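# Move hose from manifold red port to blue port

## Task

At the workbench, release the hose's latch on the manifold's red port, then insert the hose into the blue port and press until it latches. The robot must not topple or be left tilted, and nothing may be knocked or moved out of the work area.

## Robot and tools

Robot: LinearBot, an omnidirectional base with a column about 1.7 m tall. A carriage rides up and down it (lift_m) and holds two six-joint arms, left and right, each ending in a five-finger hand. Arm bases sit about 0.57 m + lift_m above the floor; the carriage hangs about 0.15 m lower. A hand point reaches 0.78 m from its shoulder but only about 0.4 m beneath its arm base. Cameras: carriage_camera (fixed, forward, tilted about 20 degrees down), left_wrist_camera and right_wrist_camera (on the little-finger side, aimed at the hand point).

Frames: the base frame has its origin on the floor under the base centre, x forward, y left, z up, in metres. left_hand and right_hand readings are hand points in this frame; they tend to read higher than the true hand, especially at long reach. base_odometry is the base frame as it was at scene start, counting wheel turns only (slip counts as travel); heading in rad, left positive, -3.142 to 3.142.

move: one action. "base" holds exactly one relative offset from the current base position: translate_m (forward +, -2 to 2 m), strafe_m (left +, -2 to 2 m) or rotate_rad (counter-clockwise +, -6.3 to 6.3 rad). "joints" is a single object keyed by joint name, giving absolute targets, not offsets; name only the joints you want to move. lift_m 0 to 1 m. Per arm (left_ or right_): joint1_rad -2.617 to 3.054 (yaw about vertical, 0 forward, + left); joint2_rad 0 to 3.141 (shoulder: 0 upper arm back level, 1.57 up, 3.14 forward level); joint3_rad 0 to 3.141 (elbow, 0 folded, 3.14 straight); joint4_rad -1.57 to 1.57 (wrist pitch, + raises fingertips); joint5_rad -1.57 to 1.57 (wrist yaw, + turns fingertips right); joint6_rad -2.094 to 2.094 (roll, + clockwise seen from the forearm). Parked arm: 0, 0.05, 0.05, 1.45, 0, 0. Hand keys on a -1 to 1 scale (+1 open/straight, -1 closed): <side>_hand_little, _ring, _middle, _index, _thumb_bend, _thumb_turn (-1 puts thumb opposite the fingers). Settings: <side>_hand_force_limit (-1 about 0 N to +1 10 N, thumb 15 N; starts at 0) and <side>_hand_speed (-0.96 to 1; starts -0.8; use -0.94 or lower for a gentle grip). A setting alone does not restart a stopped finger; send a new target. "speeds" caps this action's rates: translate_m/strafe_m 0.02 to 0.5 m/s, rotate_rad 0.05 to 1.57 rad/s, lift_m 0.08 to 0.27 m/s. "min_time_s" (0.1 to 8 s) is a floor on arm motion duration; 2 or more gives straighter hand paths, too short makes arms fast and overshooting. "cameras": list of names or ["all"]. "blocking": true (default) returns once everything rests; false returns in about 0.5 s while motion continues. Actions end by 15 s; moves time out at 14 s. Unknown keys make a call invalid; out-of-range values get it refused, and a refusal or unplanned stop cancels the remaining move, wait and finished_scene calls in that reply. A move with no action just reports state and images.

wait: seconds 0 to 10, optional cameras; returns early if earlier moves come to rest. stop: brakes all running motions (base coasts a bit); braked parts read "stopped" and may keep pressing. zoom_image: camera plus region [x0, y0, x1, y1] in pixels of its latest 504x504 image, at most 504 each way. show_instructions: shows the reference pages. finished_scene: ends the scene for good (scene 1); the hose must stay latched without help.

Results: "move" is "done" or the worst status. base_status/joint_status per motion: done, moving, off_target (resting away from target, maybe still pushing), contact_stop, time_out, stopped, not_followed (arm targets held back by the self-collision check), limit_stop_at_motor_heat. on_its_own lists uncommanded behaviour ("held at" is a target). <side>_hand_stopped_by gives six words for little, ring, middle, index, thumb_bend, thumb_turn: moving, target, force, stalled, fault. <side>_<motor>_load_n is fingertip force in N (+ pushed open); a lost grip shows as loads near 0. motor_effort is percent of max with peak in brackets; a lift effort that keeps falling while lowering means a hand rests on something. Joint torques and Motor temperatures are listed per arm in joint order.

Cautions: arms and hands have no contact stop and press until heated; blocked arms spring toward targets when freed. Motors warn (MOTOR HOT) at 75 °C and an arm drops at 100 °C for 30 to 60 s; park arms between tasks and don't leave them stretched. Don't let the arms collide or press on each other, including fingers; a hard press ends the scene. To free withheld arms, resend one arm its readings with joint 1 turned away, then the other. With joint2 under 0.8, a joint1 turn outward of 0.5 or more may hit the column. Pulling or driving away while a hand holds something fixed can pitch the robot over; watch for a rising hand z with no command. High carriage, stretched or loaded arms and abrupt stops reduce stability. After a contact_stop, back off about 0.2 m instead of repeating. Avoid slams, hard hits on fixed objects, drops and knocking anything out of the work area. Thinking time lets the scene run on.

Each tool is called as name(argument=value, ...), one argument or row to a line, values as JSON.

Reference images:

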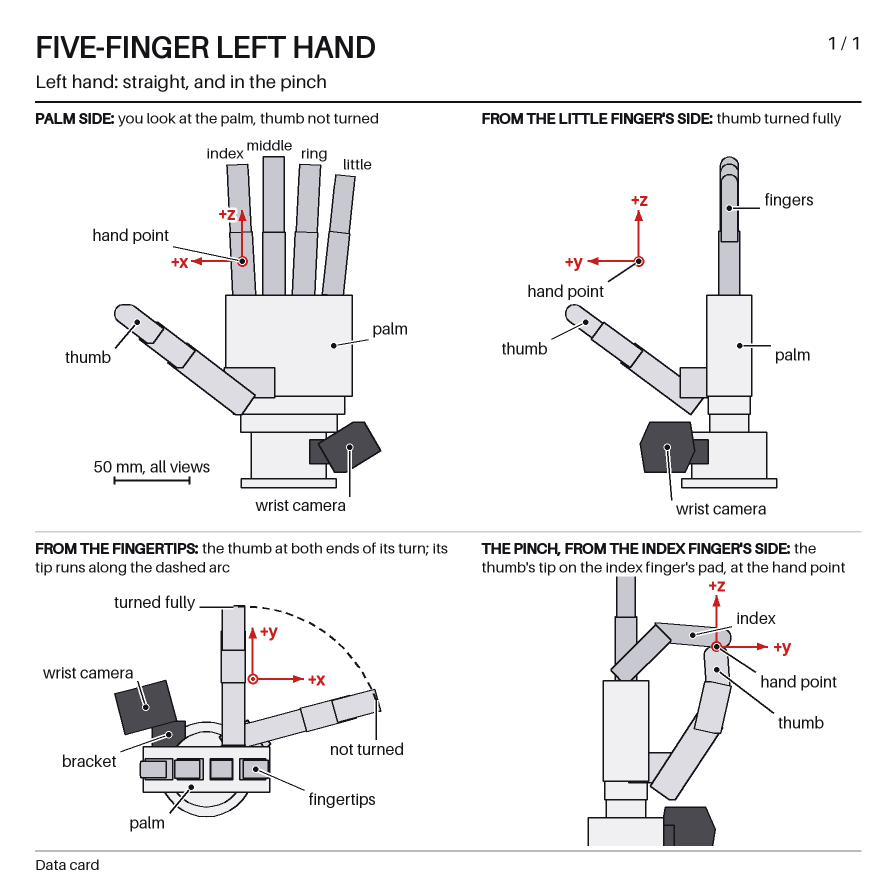

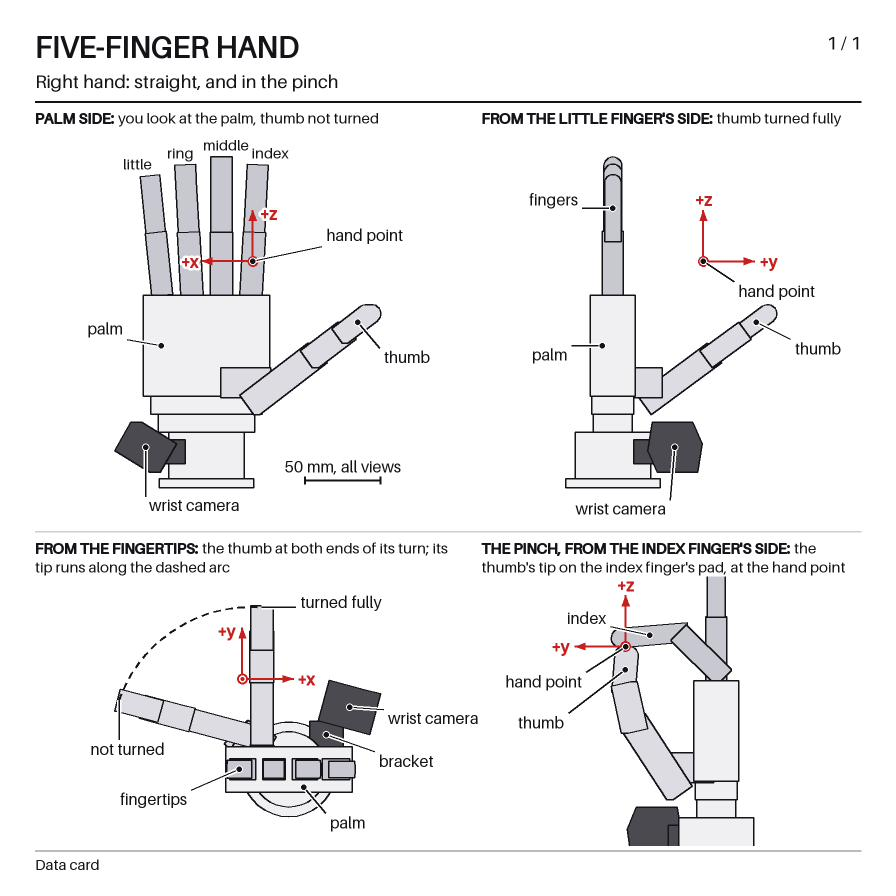

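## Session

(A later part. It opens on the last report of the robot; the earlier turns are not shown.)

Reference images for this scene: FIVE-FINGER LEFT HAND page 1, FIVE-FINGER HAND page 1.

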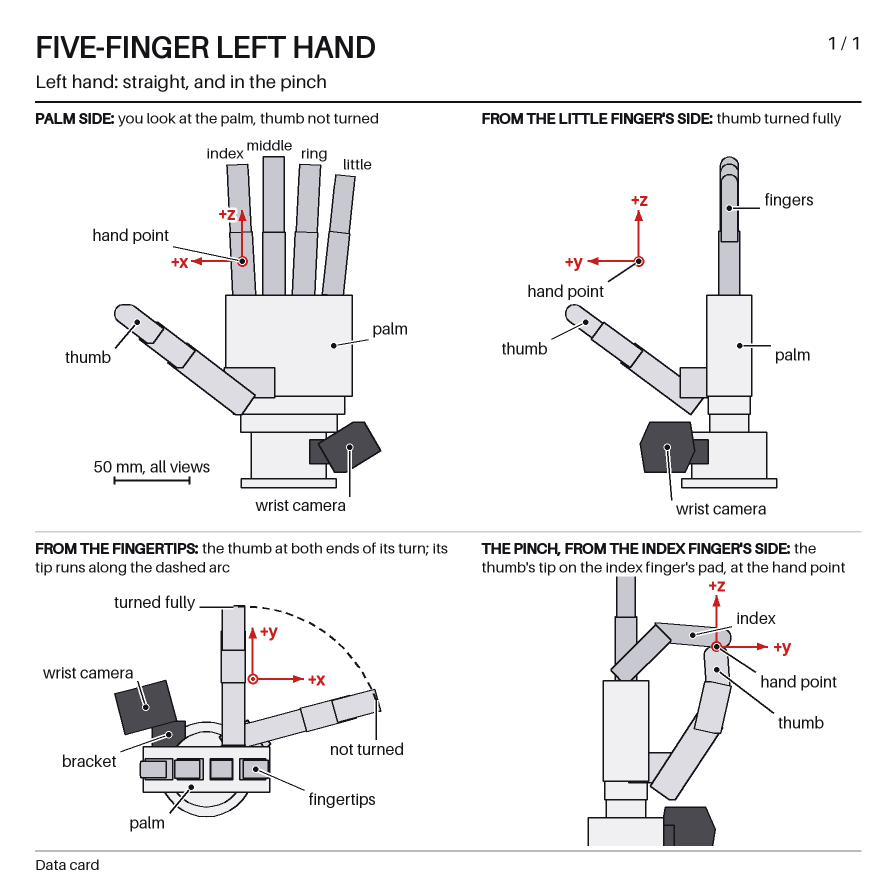

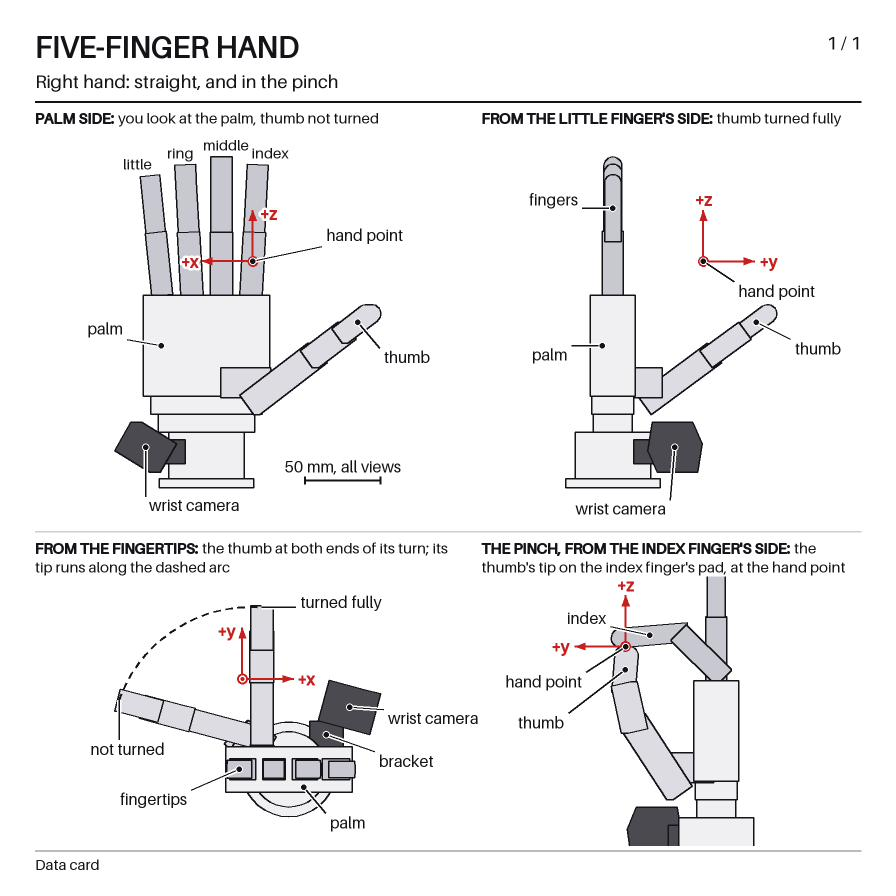

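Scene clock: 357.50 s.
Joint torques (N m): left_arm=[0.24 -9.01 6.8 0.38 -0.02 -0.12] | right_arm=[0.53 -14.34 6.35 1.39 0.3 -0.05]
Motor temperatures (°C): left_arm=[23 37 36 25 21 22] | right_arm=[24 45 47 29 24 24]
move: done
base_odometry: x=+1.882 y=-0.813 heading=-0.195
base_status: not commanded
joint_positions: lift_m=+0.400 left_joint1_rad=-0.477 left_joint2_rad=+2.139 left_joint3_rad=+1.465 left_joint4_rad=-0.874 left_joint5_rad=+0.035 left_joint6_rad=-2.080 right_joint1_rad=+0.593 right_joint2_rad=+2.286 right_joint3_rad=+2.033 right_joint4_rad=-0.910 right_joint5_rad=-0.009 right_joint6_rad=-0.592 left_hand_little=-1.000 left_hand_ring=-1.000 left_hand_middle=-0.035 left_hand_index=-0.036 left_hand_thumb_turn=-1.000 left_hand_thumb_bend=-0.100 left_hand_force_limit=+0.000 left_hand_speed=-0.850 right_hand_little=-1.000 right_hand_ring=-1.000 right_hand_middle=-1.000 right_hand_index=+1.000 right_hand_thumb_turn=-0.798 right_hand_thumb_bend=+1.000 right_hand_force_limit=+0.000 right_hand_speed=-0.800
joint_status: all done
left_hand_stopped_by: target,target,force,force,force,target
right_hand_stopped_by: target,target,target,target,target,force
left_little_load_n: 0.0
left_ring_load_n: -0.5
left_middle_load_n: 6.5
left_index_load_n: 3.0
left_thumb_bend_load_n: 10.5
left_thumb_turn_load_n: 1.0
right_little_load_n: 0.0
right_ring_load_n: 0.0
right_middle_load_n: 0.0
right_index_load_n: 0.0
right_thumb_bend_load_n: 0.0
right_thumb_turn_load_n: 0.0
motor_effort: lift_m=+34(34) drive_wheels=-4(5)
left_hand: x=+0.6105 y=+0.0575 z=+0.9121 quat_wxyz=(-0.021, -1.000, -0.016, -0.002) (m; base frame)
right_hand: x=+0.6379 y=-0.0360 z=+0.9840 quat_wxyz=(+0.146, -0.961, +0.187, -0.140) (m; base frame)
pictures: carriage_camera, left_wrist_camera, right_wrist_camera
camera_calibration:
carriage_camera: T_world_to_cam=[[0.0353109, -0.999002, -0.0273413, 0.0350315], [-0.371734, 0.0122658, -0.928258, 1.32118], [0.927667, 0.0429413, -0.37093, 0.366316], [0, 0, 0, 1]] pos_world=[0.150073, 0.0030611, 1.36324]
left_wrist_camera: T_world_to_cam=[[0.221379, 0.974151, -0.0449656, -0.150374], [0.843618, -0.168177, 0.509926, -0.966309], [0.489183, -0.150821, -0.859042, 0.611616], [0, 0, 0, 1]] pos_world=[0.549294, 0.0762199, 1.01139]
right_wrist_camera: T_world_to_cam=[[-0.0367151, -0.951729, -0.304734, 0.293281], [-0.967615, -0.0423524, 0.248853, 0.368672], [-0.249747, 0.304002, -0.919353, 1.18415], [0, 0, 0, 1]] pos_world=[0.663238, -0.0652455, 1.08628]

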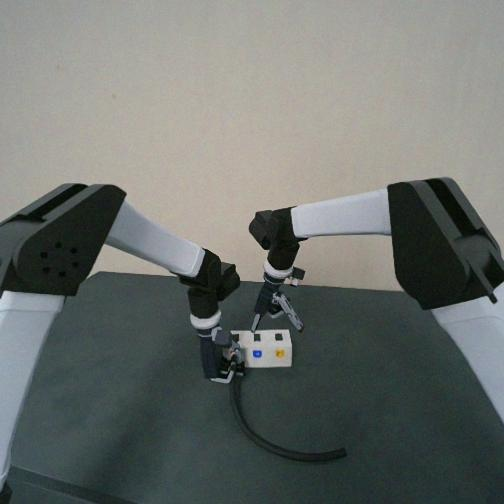

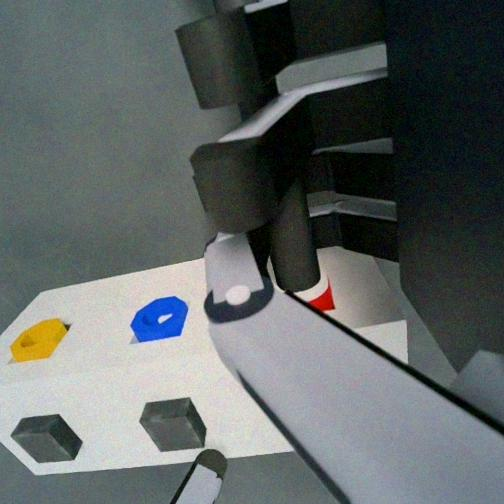

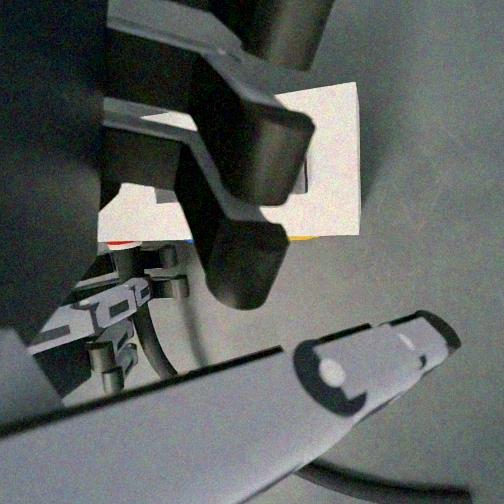

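move(
  joints={"right_joint1_rad": 0.6, "right_joint2_rad": 2.225, "right_joint3_rad": 2.085, "right_joint4_rad": -0.905, "right_joint5_rad": 0, "right_joint6_rad": -0.6},
  min_time_s=1.5,
)

move(
  joints={"right_joint1_rad": 0.684},
  min_time_s=1.5,
  cameras=["carriage_camera", "left_wrist_camera"],
)

zoom_image(
  camera="carriage_camera",
  region=[190, 270, 330, 410],
)

Scene clock: 377.00 s.
Joint torques (N m): left_arm=[0.27 -9.13 6.74 0.37 0.02 -0.09] | right_arm=[0.51 -14.17 11.3 1.32 0.31 -0.05]
move: done
base_odometry: x=+1.882 y=-0.813 heading=-0.195
base_status: not commanded
joint_positions: lift_m=+0.400 left_joint1_rad=-0.477 left_joint2_rad=+2.139 left_joint3_rad=+1.465 left_joint4_rad=-0.874 left_joint5_rad=+0.035 left_joint6_rad=-2.080 right_joint1_rad=+0.593 right_joint2_rad=+2.269 right_joint3_rad=+2.049 right_joint4_rad=-0.909 right_joint5_rad=-0.009 right_joint6_rad=-0.592 left_hand_little=-1.000 left_hand_ring=-1.000 left_hand_middle=-0.035 left_hand_index=-0.036 left_hand_thumb_turn=-1.000 left_hand_thumb_bend=-0.100 left_hand_force_limit=+0.000 left_hand_speed=-0.850 right_hand_little=-1.000 right_hand_ring=-1.000 right_hand_middle=-1.000 right_hand_index=+1.000 right_hand_thumb_turn=-0.798 right_hand_thumb_bend=+1.000 right_hand_force_limit=+0.000 right_hand_speed=-0.800
joint_status: all done
left_hand_stopped_by: target,target,force,force,force,target
right_hand_stopped_by: target,target,target,target,target,force
left_little_load_n: 0.0
left_ring_load_n: 0.0
left_middle_load_n: 6.5
left_index_load_n: 3.0
left_thumb_bend_load_n: 10.5
left_thumb_turn_load_n: 1.0
right_little_load_n: 0.0
right_ring_load_n: 0.0
right_middle_load_n: 0.0
right_index_load_n: 0.5
right_thumb_bend_load_n: 0.0
right_thumb_turn_load_n: 0.0
motor_effort: lift_m=+34(34) drive_wheels=-4(5)
left_hand: x=+0.6105 y=+0.0575 z=+0.9121 quat_wxyz=(-0.021, -1.000, -0.016, -0.002) (m; base frame)
right_hand: x=+0.6426 y=-0.0329 z=+0.9968 quat_wxyz=(+0.158, -0.958, +0.186, -0.151) (m; base frame)
pictures: none

Scene clock: 378.80 s.
Joint torques (N m): left_arm=[0.2 -9.09 6.82 0.35 -0.04 -0.11] | right_arm=[-0.03 -10.62 7.68 1.26 0.21 0.05]
move: not_followed
base_odometry: x=+1.882 y=-0.813 heading=-0.195
base_status: not commanded
joint_positions: lift_m=+0.400 left_joint1_rad=-0.477 left_joint2_rad=+2.139 left_joint3_rad=+1.465 left_joint4_rad=-0.874 left_joint5_rad=+0.035 left_joint6_rad=-2.080 right_joint1_rad=+0.649 right_joint2_rad=+2.269 right_joint3_rad=+2.049 right_joint4_rad=-0.909 right_joint5_rad=-0.009 right_joint6_rad=-0.592 left_hand_little=-1.000 left_hand_ring=-1.000 left_hand_middle=-0.035 left_hand_index=-0.036 left_hand_thumb_turn=-1.000 left_hand_thumb_bend=-0.100 left_hand_force_limit=+0.000 left_hand_speed=-0.850 right_hand_little=-1.000 right_hand_ring=-1.000 right_hand_middle=-1.000 right_hand_index=+1.000 right_hand_thumb_turn=-0.798 right_hand_thumb_bend=+1.000 right_hand_force_limit=+0.000 right_hand_speed=-0.800
joint_status: right_joint1_rad not_followed (moved +0.056 of +0.091)
left_hand_stopped_by: target,target,force,force,force,target
right_hand_stopped_by: target,target,target,target,target,force
left_little_load_n: 0.0
left_ring_load_n: 0.0
left_middle_load_n: 7.0
left_index_load_n: 2.5
left_thumb_bend_load_n: 10.0
left_thumb_turn_load_n: 1.0
right_little_load_n: 0.0
right_ring_load_n: 0.0
right_middle_load_n: 0.0
right_index_load_n: 0.0
right_thumb_bend_load_n: 0.0
right_thumb_turn_load_n: 0.0
motor_effort: lift_m=+34(34) drive_wheels=-4(5)
left_hand: x=+0.6105 y=+0.0575 z=+0.9121 quat_wxyz=(-0.021, -1.000, -0.016, -0.002) (m; base frame)
right_hand: x=+0.6268 y=-0.0103 z=+0.9968 quat_wxyz=(+0.162, -0.963, +0.159, -0.147) (m; base frame)
pictures: carriage_camera, left_wrist_camera
joint command not followed: on one or more control steps a check withheld the commanded joint targets of the right arm, and it was not sent them on those steps. On the call's last step the targets were still withheld.
cause: the commanded joint targets, or the way to them, would bring a part of the robot too close to another arm (this arm's hand and the left arm's wrist (the part past joint 4), 26 mm apart when this arm was first held).
camera_calibration:
carriage_camera: T_world_to_cam=[[0.0353109, -0.999002, -0.0273413, 0.0350315], [-0.371734, 0.0122658, -0.928258, 1.32118], [0.927667, 0.0429413, -0.37093, 0.366316], [0, 0, 0, 1]] pos_world=[0.150073, 0.0030611, 1.36324]
left_wrist_camera: T_world_to_cam=[[0.221359, 0.974138, -0.0453341, -0.14999], [0.843703, -0.167993, 0.509847, -0.96629], [0.489045, -0.151108, -0.85907, 0.611742], [0, 0, 0, 1]] pos_world=[0.549294, 0.0762201, 1.01139]

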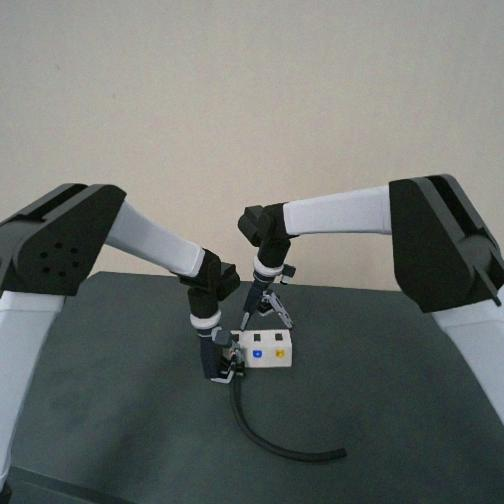

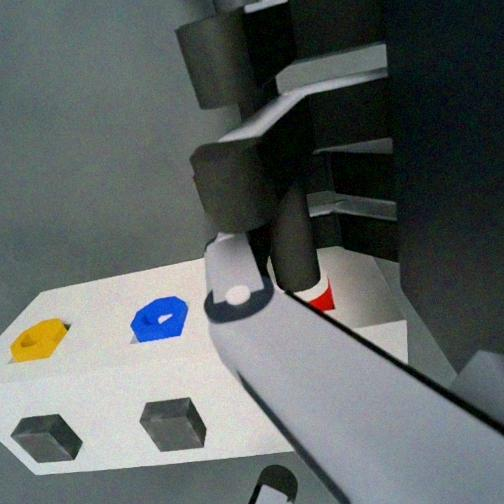

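Scaled by 3.600.

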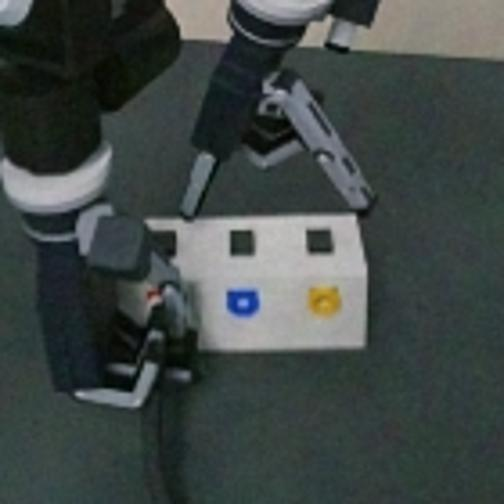

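move(
  joints={"right_joint1_rad": 0.55, "right_joint2_rad": 2.225, "right_joint3_rad": 2.085, "right_joint4_rad": -0.905, "right_joint5_rad": -0.4, "right_joint6_rad": -0.6},
  min_time_s=1.5,
  cameras=["carriage_camera"],
)

zoom_image(
  camera="carriage_camera",
  region=[190, 250, 350, 410],
)

Scene clock: 390.77 s.
Joint torques (N m): left_arm=[0.36 -9.09 6.82 0.38 -0.04 -0.13] | right_arm=[-0.06 -10.66 7.66 1.26 0.21 0.04]
Motor temperatures (°C): left_arm=[22 38 36 25 21 22] | right_arm=[24 48 42 29 24 24]
move: not_followed
base_odometry: x=+1.882 y=-0.813 heading=-0.195
base_status: not commanded
joint_positions: lift_m=+0.400 left_joint1_rad=-0.477 left_joint2_rad=+2.139 left_joint3_rad=+1.465 left_joint4_rad=-0.874 left_joint5_rad=+0.035 left_joint6_rad=-2.080 right_joint1_rad=+0.649 right_joint2_rad=+2.269 right_joint3_rad=+2.049 right_joint4_rad=-0.909 right_joint5_rad=-0.009 right_joint6_rad=-0.592 left_hand_little=-1.000 left_hand_ring=-1.000 left_hand_middle=-0.035 left_hand_index=-0.036 left_hand_thumb_turn=-1.000 left_hand_thumb_bend=-0.100 left_hand_force_limit=+0.000 left_hand_speed=-0.850 right_hand_little=-1.000 right_hand_ring=-1.000 right_hand_middle=-1.000 right_hand_index=+1.000 right_hand_thumb_turn=-0.798 right_hand_thumb_bend=+1.000 right_hand_force_limit=+0.000 right_hand_speed=-0.800
joint_status: right_joint1_rad not_followed (moved +0.000 of -0.099); right_joint2_rad not_followed (moved +0.000 of -0.044); right_joint3_rad not_followed (moved +0.000 of +0.036); right_joint4_rad not_followed (moved +0.000 of +0.004); right_joint5_rad not_followed (moved +0.000 of -0.391); right_joint6_rad not_followed (moved +0.000 of -0.008)
left_hand_stopped_by: target,target,force,force,force,target
right_hand_stopped_by: target,target,target,target,target,force
left_little_load_n: 0.0
left_ring_load_n: -0.5
left_middle_load_n: 6.5
left_index_load_n: 2.5
left_thumb_bend_load_n: 10.0
left_thumb_turn_load_n: 0.5
right_little_load_n: 0.0
right_ring_load_n: 0.0
right_middle_load_n: 0.0
right_index_load_n: 0.0
right_thumb_bend_load_n: -0.5
right_thumb_turn_load_n: 0.0
motor_effort: lift_m=+34(34) drive_wheels=-5(5)
left_hand: x=+0.6105 y=+0.0575 z=+0.9121 quat_wxyz=(-0.021, -1.000, -0.016, -0.002) (m; base frame)
right_hand: x=+0.6268 y=-0.0103 z=+0.9968 quat_wxyz=(+0.162, -0.963, +0.159, -0.147) (m; base frame)
pictures: carriage_camera
held back during your reply time (right arm), on 90 control steps: a part of the arm was too close to another arm, or the arm's last command would have brought one too close.
joint command not followed: on one or more control steps a check withheld the commanded joint targets of the right arm, and it was not sent them on those steps. On the call's last step the targets were still withheld.
cause: the commanded joint targets, or the way to them, would bring a part of the robot too close to another arm (this arm's hand and the left arm's wrist (the part past joint 4), 25 mm apart when this arm was first held).
camera_calibration:
carriage_camera: T_world_to_cam=[[0.0353109, -0.999002, -0.0273413, 0.0350315], [-0.371734, 0.0122658, -0.928258, 1.32118], [0.927667, 0.0429413, -0.37093, 0.366316], [0, 0, 0, 1]] pos_world=[0.150073, 0.0030611, 1.36324]

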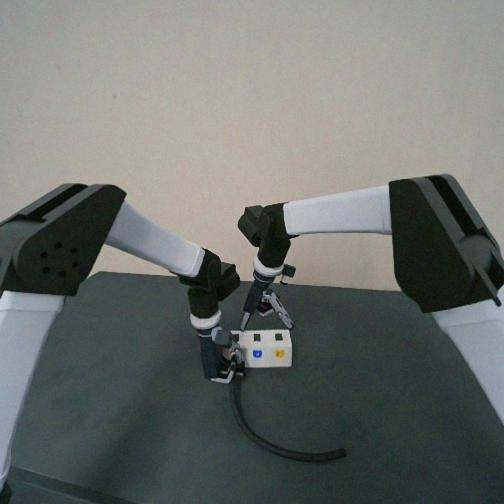

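Scaled by 3.150.

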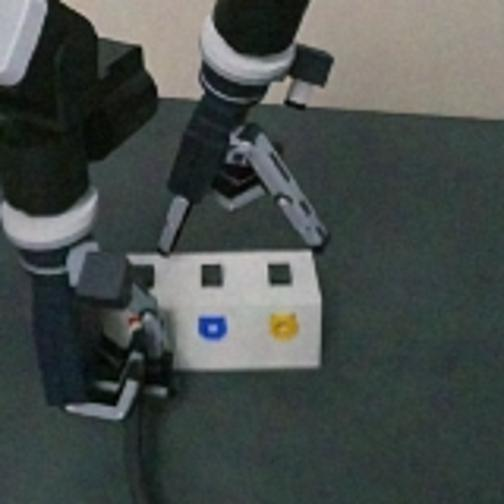

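move(
  joints={"right_joint1_rad": 0.45, "right_joint2_rad": 2.269, "right_joint3_rad": 2.049, "right_joint4_rad": -0.909, "right_joint5_rad": -0.009, "right_joint6_rad": -0.592},
  min_time_s=1.5,
)

move(
  joints={"right_joint1_rad": 0.45, "right_joint2_rad": 2.225, "right_joint3_rad": 2.085, "right_joint4_rad": -0.905, "right_joint5_rad": -0.4, "right_joint6_rad": -0.6},
  min_time_s=1.5,
  cameras=["carriage_camera"],
)

zoom_image(
  camera="carriage_camera",
  region=[190, 250, 350, 410],
)

Scene clock: 397.93 s.
Joint torques (N m): left_arm=[0.18 -9.13 6.91 0.36 -0.06 -0.11] | right_arm=[-0.4 -10.67 7.69 1.27 0.34 0.05]
move: done
base_odometry: x=+1.882 y=-0.813 heading=-0.195
base_status: not commanded
joint_positions: lift_m=+0.400 left_joint1_rad=-0.477 left_joint2_rad=+2.139 left_joint3_rad=+1.465 left_joint4_rad=-0.874 left_joint5_rad=+0.035 left_joint6_rad=-2.080 right_joint1_rad=+0.454 right_joint2_rad=+2.269 right_joint3_rad=+2.049 right_joint4_rad=-0.909 right_joint5_rad=-0.024 right_joint6_rad=-0.592 left_hand_little=-1.000 left_hand_ring=-1.000 left_hand_middle=-0.035 left_hand_index=-0.036 left_hand_thumb_turn=-1.000 left_hand_thumb_bend=-0.100 left_hand_force_limit=+0.000 left_hand_speed=-0.850 right_hand_little=-1.000 right_hand_ring=-1.000 right_hand_middle=-1.000 right_hand_index=+1.000 right_hand_thumb_turn=-0.798 right_hand_thumb_bend=+1.000 right_hand_force_limit=+0.000 right_hand_speed=-0.800
joint_status: all done
left_hand_stopped_by: target,target,force,force,force,target
right_hand_stopped_by: target,target,target,target,target,force
left_little_load_n: 0.0
left_ring_load_n: -0.5
left_middle_load_n: 7.0
left_index_load_n: 3.0
left_thumb_bend_load_n: 10.5
left_thumb_turn_load_n: 0.5
right_little_load_n: 0.0
right_ring_load_n: 0.0
right_middle_load_n: 0.0
right_index_load_n: 0.0
right_thumb_bend_load_n: 0.0
right_thumb_turn_load_n: 0.0
motor_effort: lift_m=+34(34) drive_wheels=-4(5)
left_hand: x=+0.6105 y=+0.0575 z=+0.9121 quat_wxyz=(-0.021, -1.000, -0.016, -0.002) (m; base frame)
right_hand: x=+0.6750 y=-0.0903 z=+0.9967 quat_wxyz=(+0.152, -0.943, +0.250, -0.157) (m; base frame)
pictures: none
held back during your reply time (right arm), on 90 control steps: a part of the arm was too close to another arm, or the arm's last command would have brought one too close.
led back after a hold (right arm): the arm was led back toward your command in small steps, so it may still be short of it.
joint command not followed: on one or more control steps a check withheld the commanded joint targets of the right arm, and it was not sent them on those steps.
cause: the commanded joint targets, or the way to them, would bring a part of the robot too close to another arm (this arm's hand and the left arm's wrist (the part past joint 4), 25 mm apart when this arm was first held).

Scene clock: 399.77 s.
Joint torques (N m): left_arm=[0.17 -9.14 6.8 0.36 -0.04 -0.07] | right_arm=[-0.38 -14.13 11.25 1.29 -0.12 -0.04]
move: done
base_odometry: x=+1.882 y=-0.813 heading=-0.195
base_status: not commanded
joint_positions: lift_m=+0.400 left_joint1_rad=-0.477 left_joint2_rad=+2.139 left_joint3_rad=+1.465 left_joint4_rad=-0.874 left_joint5_rad=+0.035 left_joint6_rad=-2.080 right_joint1_rad=+0.454 right_joint2_rad=+2.269 right_joint3_rad=+2.049 right_joint4_rad=-0.909 right_joint5_rad=-0.384 right_joint6_rad=-0.592 left_hand_little=-1.000 left_hand_ring=-1.000 left_hand_middle=-0.035 left_hand_index=-0.036 left_hand_thumb_turn=-1.000 left_hand_thumb_bend=-0.100 left_hand_force_limit=+0.000 left_hand_speed=-0.850 right_hand_little=-1.000 right_hand_ring=-1.000 right_hand_middle=-1.000 right_hand_index=+1.000 right_hand_thumb_turn=-0.798 right_hand_thumb_bend=+1.000 right_hand_force_limit=+0.000 right_hand_speed=-0.800
joint_status: all done
left_hand_stopped_by: target,target,force,force,force,target
right_hand_stopped_by: target,target,target,target,target,force
left_little_load_n: 0.0
left_ring_load_n: 0.0
left_middle_load_n: 6.5
left_index_load_n: 3.0
left_thumb_bend_load_n: 10.0
left_thumb_turn_load_n: 0.5
right_little_load_n: 0.0
right_ring_load_n: 0.0
right_middle_load_n: 0.0
right_index_load_n: 0.0
right_thumb_bend_load_n: 0.0
right_thumb_turn_load_n: 0.0
motor_effort: lift_m=+34(34) drive_wheels=-4(5)
left_hand: x=+0.6105 y=+0.0575 z=+0.9121 quat_wxyz=(-0.021, -1.000, -0.016, -0.002) (m; base frame)
right_hand: x=+0.6406 y=-0.0307 z=+1.0069 quat_wxyz=(+0.281, -0.936, +0.208, -0.040) (m; base frame)
pictures: carriage_camera
camera_calibration:
carriage_camera: T_world_to_cam=[[0.0353109, -0.999002, -0.0273413, 0.0350315], [-0.371734, 0.0122658, -0.928258, 1.32118], [0.927667, 0.0429413, -0.37093, 0.366316], [0, 0, 0, 1]] pos_world=[0.150073, 0.0030611, 1.36324]

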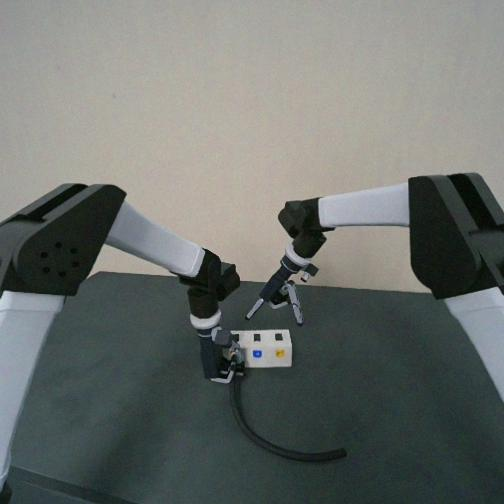

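Scaled by 3.150.

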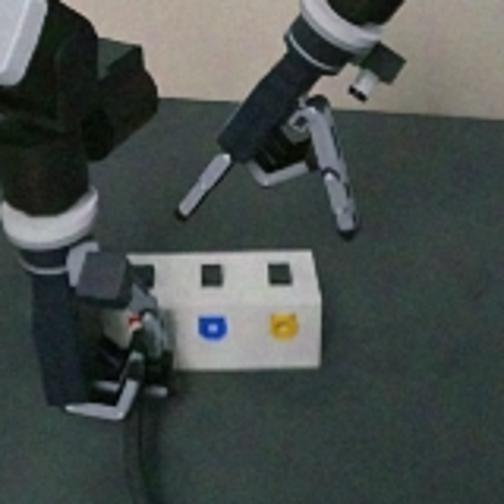

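move(
  joints={"right_joint1_rad": 0.515, "right_joint2_rad": 2.237, "right_joint3_rad": 2.005, "right_joint4_rad": -0.845, "right_joint5_rad": -0.4, "right_joint6_rad": -0.6},
  min_time_s=1.5,
  cameras=["carriage_camera", "left_wrist_camera", "right_wrist_camera"],
)

zoom_image(
  camera="carriage_camera",
  region=[200, 280, 320, 400],
)

Scene clock: 410.80 s.
Joint torques (N m): left_arm=[0.23 -9.25 6.8 0.38 -0.06 -0.12] | right_arm=[0.53 -13.2 6.42 1.48 -0.11 -0.04]
move: done
base_odometry: x=+1.882 y=-0.813 heading=-0.195
base_status: not commanded
joint_positions: lift_m=+0.400 left_joint1_rad=-0.477 left_joint2_rad=+2.139 left_joint3_rad=+1.465 left_joint4_rad=-0.874 left_joint5_rad=+0.035 left_joint6_rad=-2.080 right_joint1_rad=+0.508 right_joint2_rad=+2.269 right_joint3_rad=+2.017 right_joint4_rad=-0.865 right_joint5_rad=-0.386 right_joint6_rad=-0.592 left_hand_little=-1.000 left_hand_ring=-1.000 left_hand_middle=-0.035 left_hand_index=-0.036 left_hand_thumb_turn=-1.000 left_hand_thumb_bend=-0.100 left_hand_force_limit=+0.000 left_hand_speed=-0.850 right_hand_little=-1.000 right_hand_ring=-1.000 right_hand_middle=-1.000 right_hand_index=+1.000 right_hand_thumb_turn=-0.798 right_hand_thumb_bend=+1.000 right_hand_force_limit=+0.000 right_hand_speed=-0.800
joint_status: all done
left_hand_stopped_by: target,target,force,force,force,target
right_hand_stopped_by: target,target,target,target,target,force
left_little_load_n: 0.0
left_ring_load_n: 0.0
left_middle_load_n: 6.5
left_index_load_n: 3.0
left_thumb_bend_load_n: 10.0
left_thumb_turn_load_n: 1.0
right_little_load_n: 0.0
right_ring_load_n: 0.0
right_middle_load_n: -0.5
right_index_load_n: 0.0
right_thumb_bend_load_n: 0.0
right_thumb_turn_load_n: 0.0
motor_effort: lift_m=+34(34) drive_wheels=-4(5)
left_hand: x=+0.6105 y=+0.0575 z=+0.9121 quat_wxyz=(-0.021, -1.000, -0.016, -0.002) (m; base frame)
right_hand: x=+0.6280 y=-0.0070 z=+0.9998 quat_wxyz=(+0.287, -0.940, +0.181, -0.036) (m; base frame)
pictures: carriage_camera, left_wrist_camera, right_wrist_camera
camera_calibration:
carriage_camera: T_world_to_cam=[[0.0353109, -0.999002, -0.0273413, 0.0350315], [-0.371734, 0.0122658, -0.928258, 1.32118], [0.927667, 0.0429413, -0.37093, 0.366316], [0, 0, 0, 1]] pos_world=[0.150073, 0.0030611, 1.36324]
left_wrist_camera: T_world_to_cam=[[0.221359, 0.974138, -0.0453341, -0.14999], [0.843703, -0.167993, 0.509847, -0.96629], [0.489045, -0.151108, -0.85907, 0.611742], [0, 0, 0, 1]] pos_world=[0.549294, 0.0762201, 1.01139]
right_wrist_camera: T_world_to_cam=[[-0.0335075, -0.813389, -0.580754, 0.600231], [-0.916618, -0.206597, 0.34224, 0.22988], [-0.398357, 0.543798, -0.738645, 1.10173], [0, 0, 0, 1]] pos_world=[0.669708, -0.0634069, 1.0837]

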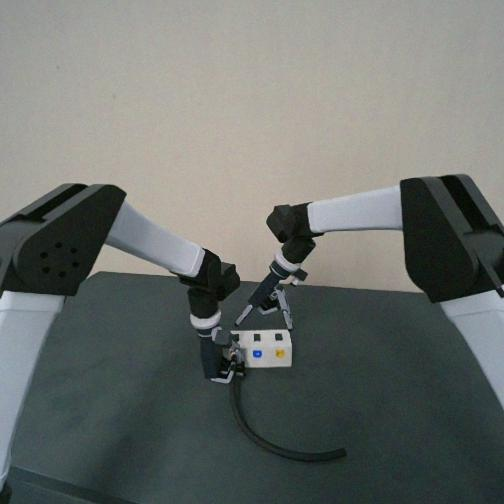

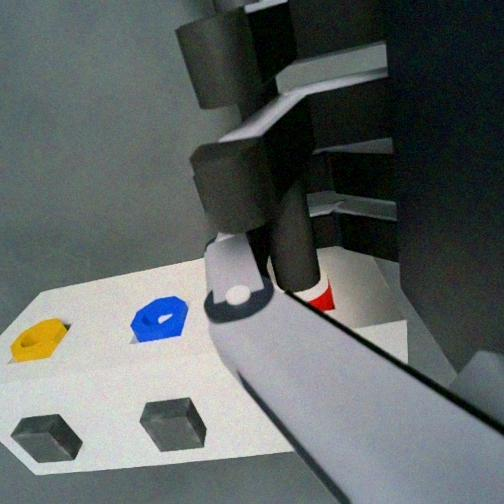

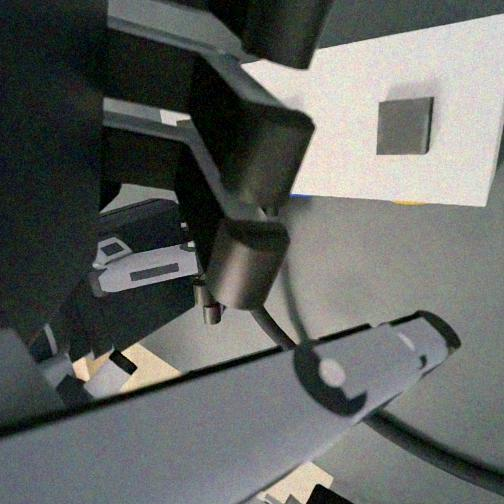

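Scaled by 4.200.

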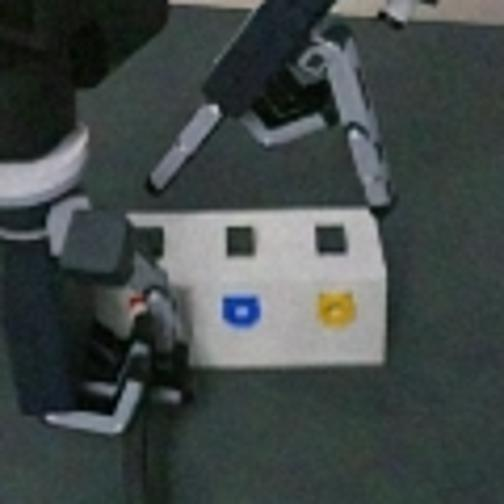

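move(
  joints={"right_joint1_rad": 0.521, "right_joint2_rad": 2.22, "right_joint3_rad": 1.872, "right_joint4_rad": -0.72, "right_joint5_rad": -0.4, "right_joint6_rad": -0.6},
  min_time_s=1.5,
  cameras=["carriage_camera", "left_wrist_camera"],
)

zoom_image(
  camera="carriage_camera",
  region=[200, 280, 320, 400],
)

Scene clock: 428.00 s.
Joint torques (N m): left_arm=[0.14 -9.28 6.69 0.39 -0.03 -0.09] | right_arm=[0.51 -14.13 6.35 1.44 -0.11 -0.04]
move: done
base_odometry: x=+1.882 y=-0.813 heading=-0.195
base_status: not commanded
joint_positions: lift_m=+0.400 left_joint1_rad=-0.477 left_joint2_rad=+2.139 left_joint3_rad=+1.465 left_joint4_rad=-0.874 left_joint5_rad=+0.035 left_joint6_rad=-2.080 right_joint1_rad=+0.514 right_joint2_rad=+2.265 right_joint3_rad=+1.885 right_joint4_rad=-0.740 right_joint5_rad=-0.386 right_joint6_rad=-0.592 left_hand_little=-1.000 left_hand_ring=-1.000 left_hand_middle=-0.035 left_hand_index=-0.036 left_hand_thumb_turn=-1.000 left_hand_thumb_bend=-0.100 left_hand_force_limit=+0.000 left_hand_speed=-0.850 right_hand_little=-1.000 right_hand_ring=-1.000 right_hand_middle=-1.000 right_hand_index=+1.000 right_hand_thumb_turn=-0.798 right_hand_thumb_bend=+1.000 right_hand_force_limit=+0.000 right_hand_speed=-0.800
joint_status: all done
left_hand_stopped_by: target,target,force,force,force,target
right_hand_stopped_by: target,target,target,target,target,force
left_little_load_n: 0.0
left_ring_load_n: -0.5
left_middle_load_n: 6.5
left_index_load_n: 2.5
left_thumb_bend_load_n: 10.5
left_thumb_turn_load_n: 0.5
right_little_load_n: 0.0
right_ring_load_n: 0.0
right_middle_load_n: 0.0
right_index_load_n: 0.0
right_thumb_bend_load_n: 0.0
right_thumb_turn_load_n: 0.0
motor_effort: lift_m=+34(34) drive_wheels=-4(5)
left_hand: x=+0.6105 y=+0.0575 z=+0.9121 quat_wxyz=(-0.021, -1.000, -0.016, -0.002) (m; base frame)
right_hand: x=+0.6226 y=-0.0068 z=+0.9682 quat_wxyz=(+0.286, -0.941, +0.179, -0.034) (m; base frame)
pictures: carriage_camera, left_wrist_camera
camera_calibration:
carriage_camera: T_world_to_cam=[[0.0353109, -0.999002, -0.0273413, 0.0350315], [-0.371734, 0.0122658, -0.928258, 1.32118], [0.927667, 0.0429413, -0.37093, 0.366316], [0, 0, 0, 1]] pos_world=[0.150073, 0.0030611, 1.36324]
left_wrist_camera: T_world_to_cam=[[0.221359, 0.974138, -0.0453341, -0.14999], [0.843703, -0.167993, 0.509847, -0.96629], [0.489045, -0.151108, -0.85907, 0.611742], [0, 0, 0, 1]] pos_world=[0.549294, 0.0762201, 1.01139]

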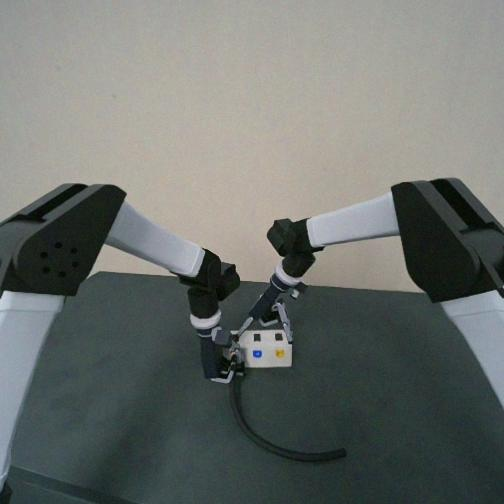

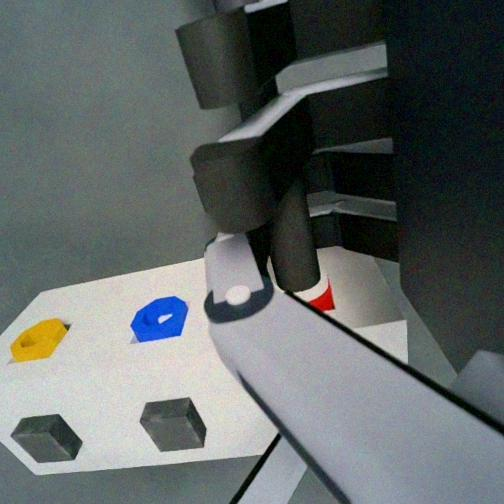

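Scaled by 4.200.

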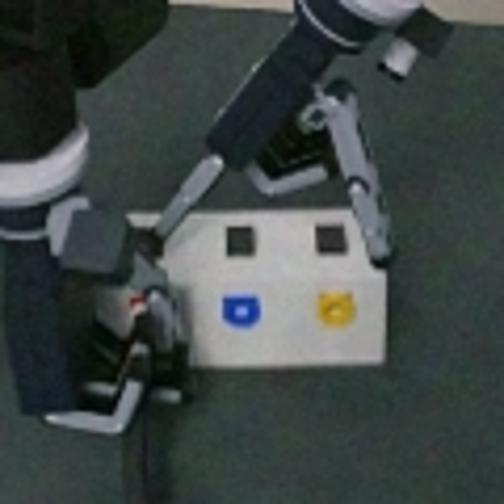

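move(
  joints={"right_joint1_rad": 0.521, "right_joint2_rad": 2.231, "right_joint3_rad": 1.819, "right_joint4_rad": -0.657, "right_joint5_rad": -0.4, "right_joint6_rad": -0.6},
  min_time_s=1.5,
  cameras=["carriage_camera", "left_wrist_camera"],
)

zoom_image(
  camera="carriage_camera",
  region=[200, 280, 320, 400],
)

Scene clock: 438.77 s.
Joint torques (N m): left_arm=[0.31 -9.14 6.86 0.37 -0.05 -0.1] | right_arm=[0.53 -12 5.63 1.66 -0.06 -0.04]
Motor temperatures (°C): left_arm=[22 39 36 24 21 22] | right_arm=[24 56 41 30 24 24]
move: done
base_odometry: x=+1.882 y=-0.813 heading=-0.195
base_status: not commanded
joint_positions: lift_m=+0.400 left_joint1_rad=-0.477 left_joint2_rad=+2.139 left_joint3_rad=+1.465 left_joint4_rad=-0.874 left_joint5_rad=+0.035 left_joint6_rad=-2.080 right_joint1_rad=+0.514 right_joint2_rad=+2.250 right_joint3_rad=+1.839 right_joint4_rad=-0.692 right_joint5_rad=-0.391 right_joint6_rad=-0.593 left_hand_little=-1.000 left_hand_ring=-1.000 left_hand_middle=-0.035 left_hand_index=-0.036 left_hand_thumb_turn=-1.000 left_hand_thumb_bend=-0.100 left_hand_force_limit=+0.000 left_hand_speed=-0.850 right_hand_little=-1.000 right_hand_ring=-1.000 right_hand_middle=-1.000 right_hand_index=+1.000 right_hand_thumb_turn=-0.798 right_hand_thumb_bend=+1.000 right_hand_force_limit=+0.000 right_hand_speed=-0.800
joint_status: all done
left_hand_stopped_by: target,target,force,force,force,target
right_hand_stopped_by: target,target,target,target,target,force
left_little_load_n: 0.0
left_ring_load_n: 0.0
left_middle_load_n: 6.5
left_index_load_n: 2.5
left_thumb_bend_load_n: 10.5
left_thumb_turn_load_n: 1.0
right_little_load_n: 0.0
right_ring_load_n: 0.0
right_middle_load_n: 0.0
right_index_load_n: -0.5
right_thumb_bend_load_n: -0.5
right_thumb_turn_load_n: 0.0
motor_effort: lift_m=+34(34) drive_wheels=-4(5)
left_hand: x=+0.6105 y=+0.0575 z=+0.9121 quat_wxyz=(-0.021, -1.000, -0.016, -0.002) (m; base frame)
right_hand: x=+0.6221 y=-0.0059 z=+0.9642 quat_wxyz=(+0.293, -0.939, +0.176, -0.039) (m; base frame)
pictures: carriage_camera, left_wrist_camera
camera_calibration:
carriage_camera: T_world_to_cam=[[0.0353109, -0.999002, -0.0273413, 0.0350315], [-0.371734, 0.0122658, -0.928258, 1.32118], [0.927667, 0.0429413, -0.37093, 0.366316], [0, 0, 0, 1]] pos_world=[0.150073, 0.0030611, 1.36324]
left_wrist_camera: T_world_to_cam=[[0.221359, 0.974138, -0.0453341, -0.14999], [0.843703, -0.167993, 0.509847, -0.96629], [0.489045, -0.151108, -0.85907, 0.611742], [0, 0, 0, 1]] pos_world=[0.549294, 0.0762201, 1.01139]

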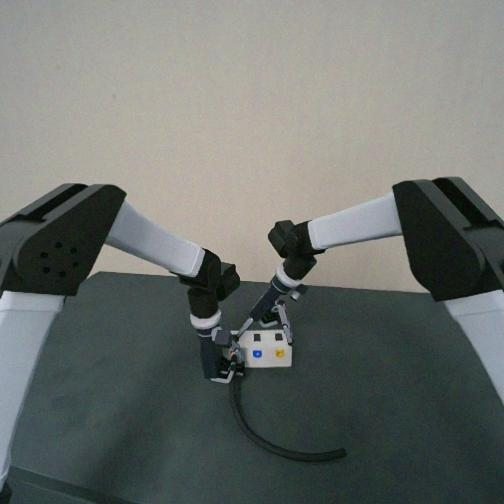

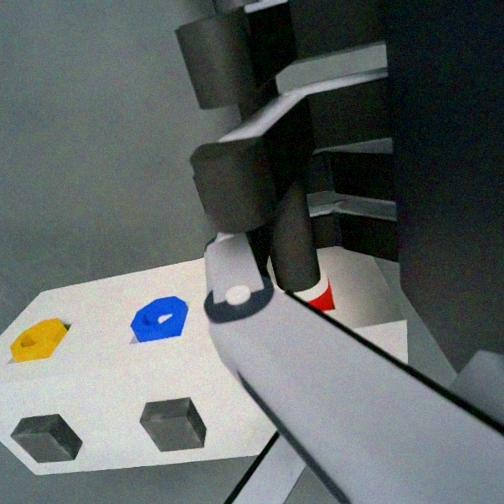

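Scaled by 4.200.

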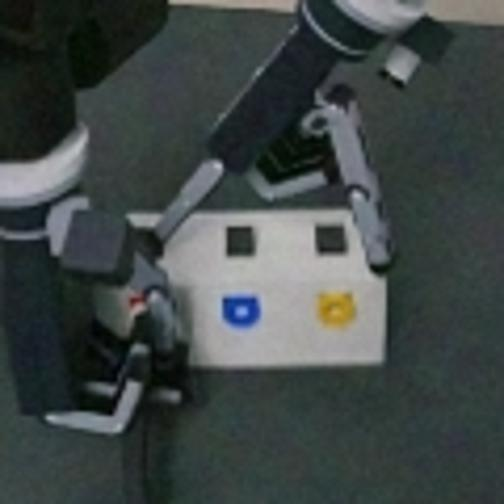

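move(
  joints={"right_joint1_rad": 0.521, "right_joint2_rad": 2.243, "right_joint3_rad": 1.76, "right_joint4_rad": -0.587, "right_joint5_rad": -0.4, "right_joint6_rad": -0.6},
  min_time_s=1.5,
  cameras=["carriage_camera", "left_wrist_camera"],
)

zoom_image(
  camera="carriage_camera",
  region=[200, 280, 320, 400],
)

Scene clock: 447.80 s.
Joint torques (N m): left_arm=[0.14 -9.11 6.86 0.37 -0.02 -0.12] | right_arm=[1.02 -9.51 4.82 1.86 0.07 -0.03]
Motor temperatures (°C): left_arm=[22 39 36 24 21 22] | right_arm=[24 59 41 31 24 24]
move: off_target
base_odometry: x=+1.882 y=-0.813 heading=-0.195
base_status: not commanded
joint_positions: lift_m=+0.400 left_joint1_rad=-0.477 left_joint2_rad=+2.139 left_joint3_rad=+1.465 left_joint4_rad=-0.874 left_joint5_rad=+0.035 left_joint6_rad=-2.080 right_joint1_rad=+0.507 right_joint2_rad=+2.232 right_joint3_rad=+1.788 right_joint4_rad=-0.639 right_joint5_rad=-0.407 right_joint6_rad=-0.593 left_hand_little=-1.000 left_hand_ring=-1.000 left_hand_middle=-0.035 left_hand_index=-0.036 left_hand_thumb_turn=-1.000 left_hand_thumb_bend=-0.100 left_hand_force_limit=+0.000 left_hand_speed=-0.850 right_hand_little=-1.000 right_hand_ring=-1.000 right_hand_middle=-1.000 right_hand_index=+1.000 right_hand_thumb_turn=-0.798 right_hand_thumb_bend=+1.000 right_hand_force_limit=+0.000 right_hand_speed=-0.800
joint_status: right_joint4_rad off_target (ended at -0.639, target -0.587); the others done
left_hand_stopped_by: target,target,force,force,force,target
right_hand_stopped_by: target,target,target,target,target,force
left_little_load_n: 0.0
left_ring_load_n: -0.5
left_middle_load_n: 7.0
left_index_load_n: 3.0
left_thumb_bend_load_n: 10.5
left_thumb_turn_load_n: 1.0
right_little_load_n: 0.0
right_ring_load_n: 0.0
right_middle_load_n: 0.0
right_index_load_n: -1.0
right_thumb_bend_load_n: 0.0
right_thumb_turn_load_n: 0.0
motor_effort: lift_m=+34(34) drive_wheels=-4(5)
left_hand: x=+0.6105 y=+0.0575 z=+0.9121 quat_wxyz=(-0.021, -1.000, -0.016, -0.002) (m; base frame)
right_hand: x=+0.6222 y=-0.0064 z=+0.9610 quat_wxyz=(+0.304, -0.936, +0.174, -0.042) (m; base frame)
pictures: carriage_camera, left_wrist_camera
camera_calibration:
carriage_camera: T_world_to_cam=[[0.0353109, -0.999002, -0.0273413, 0.0350315], [-0.371734, 0.0122658, -0.928258, 1.32118], [0.927667, 0.0429413, -0.37093, 0.366316], [0, 0, 0, 1]] pos_world=[0.150073, 0.0030611, 1.36324]
left_wrist_camera: T_world_to_cam=[[0.221359, 0.974138, -0.0453341, -0.14999], [0.843703, -0.167993, 0.509847, -0.96629], [0.489045, -0.151108, -0.85907, 0.611742], [0, 0, 0, 1]] pos_world=[0.549294, 0.0762201, 1.01139]

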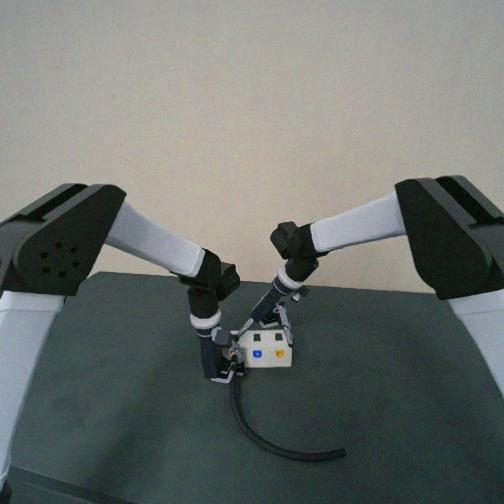

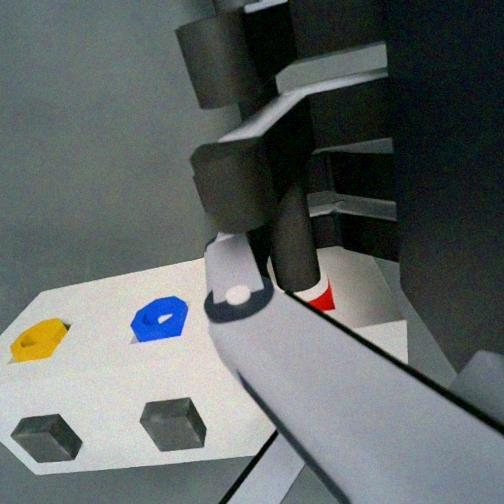

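Scaled by 4.200.

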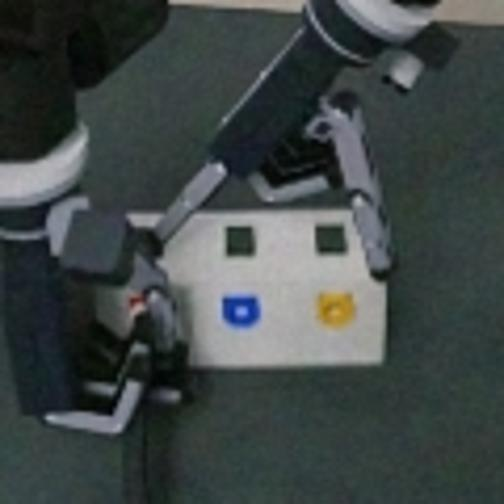

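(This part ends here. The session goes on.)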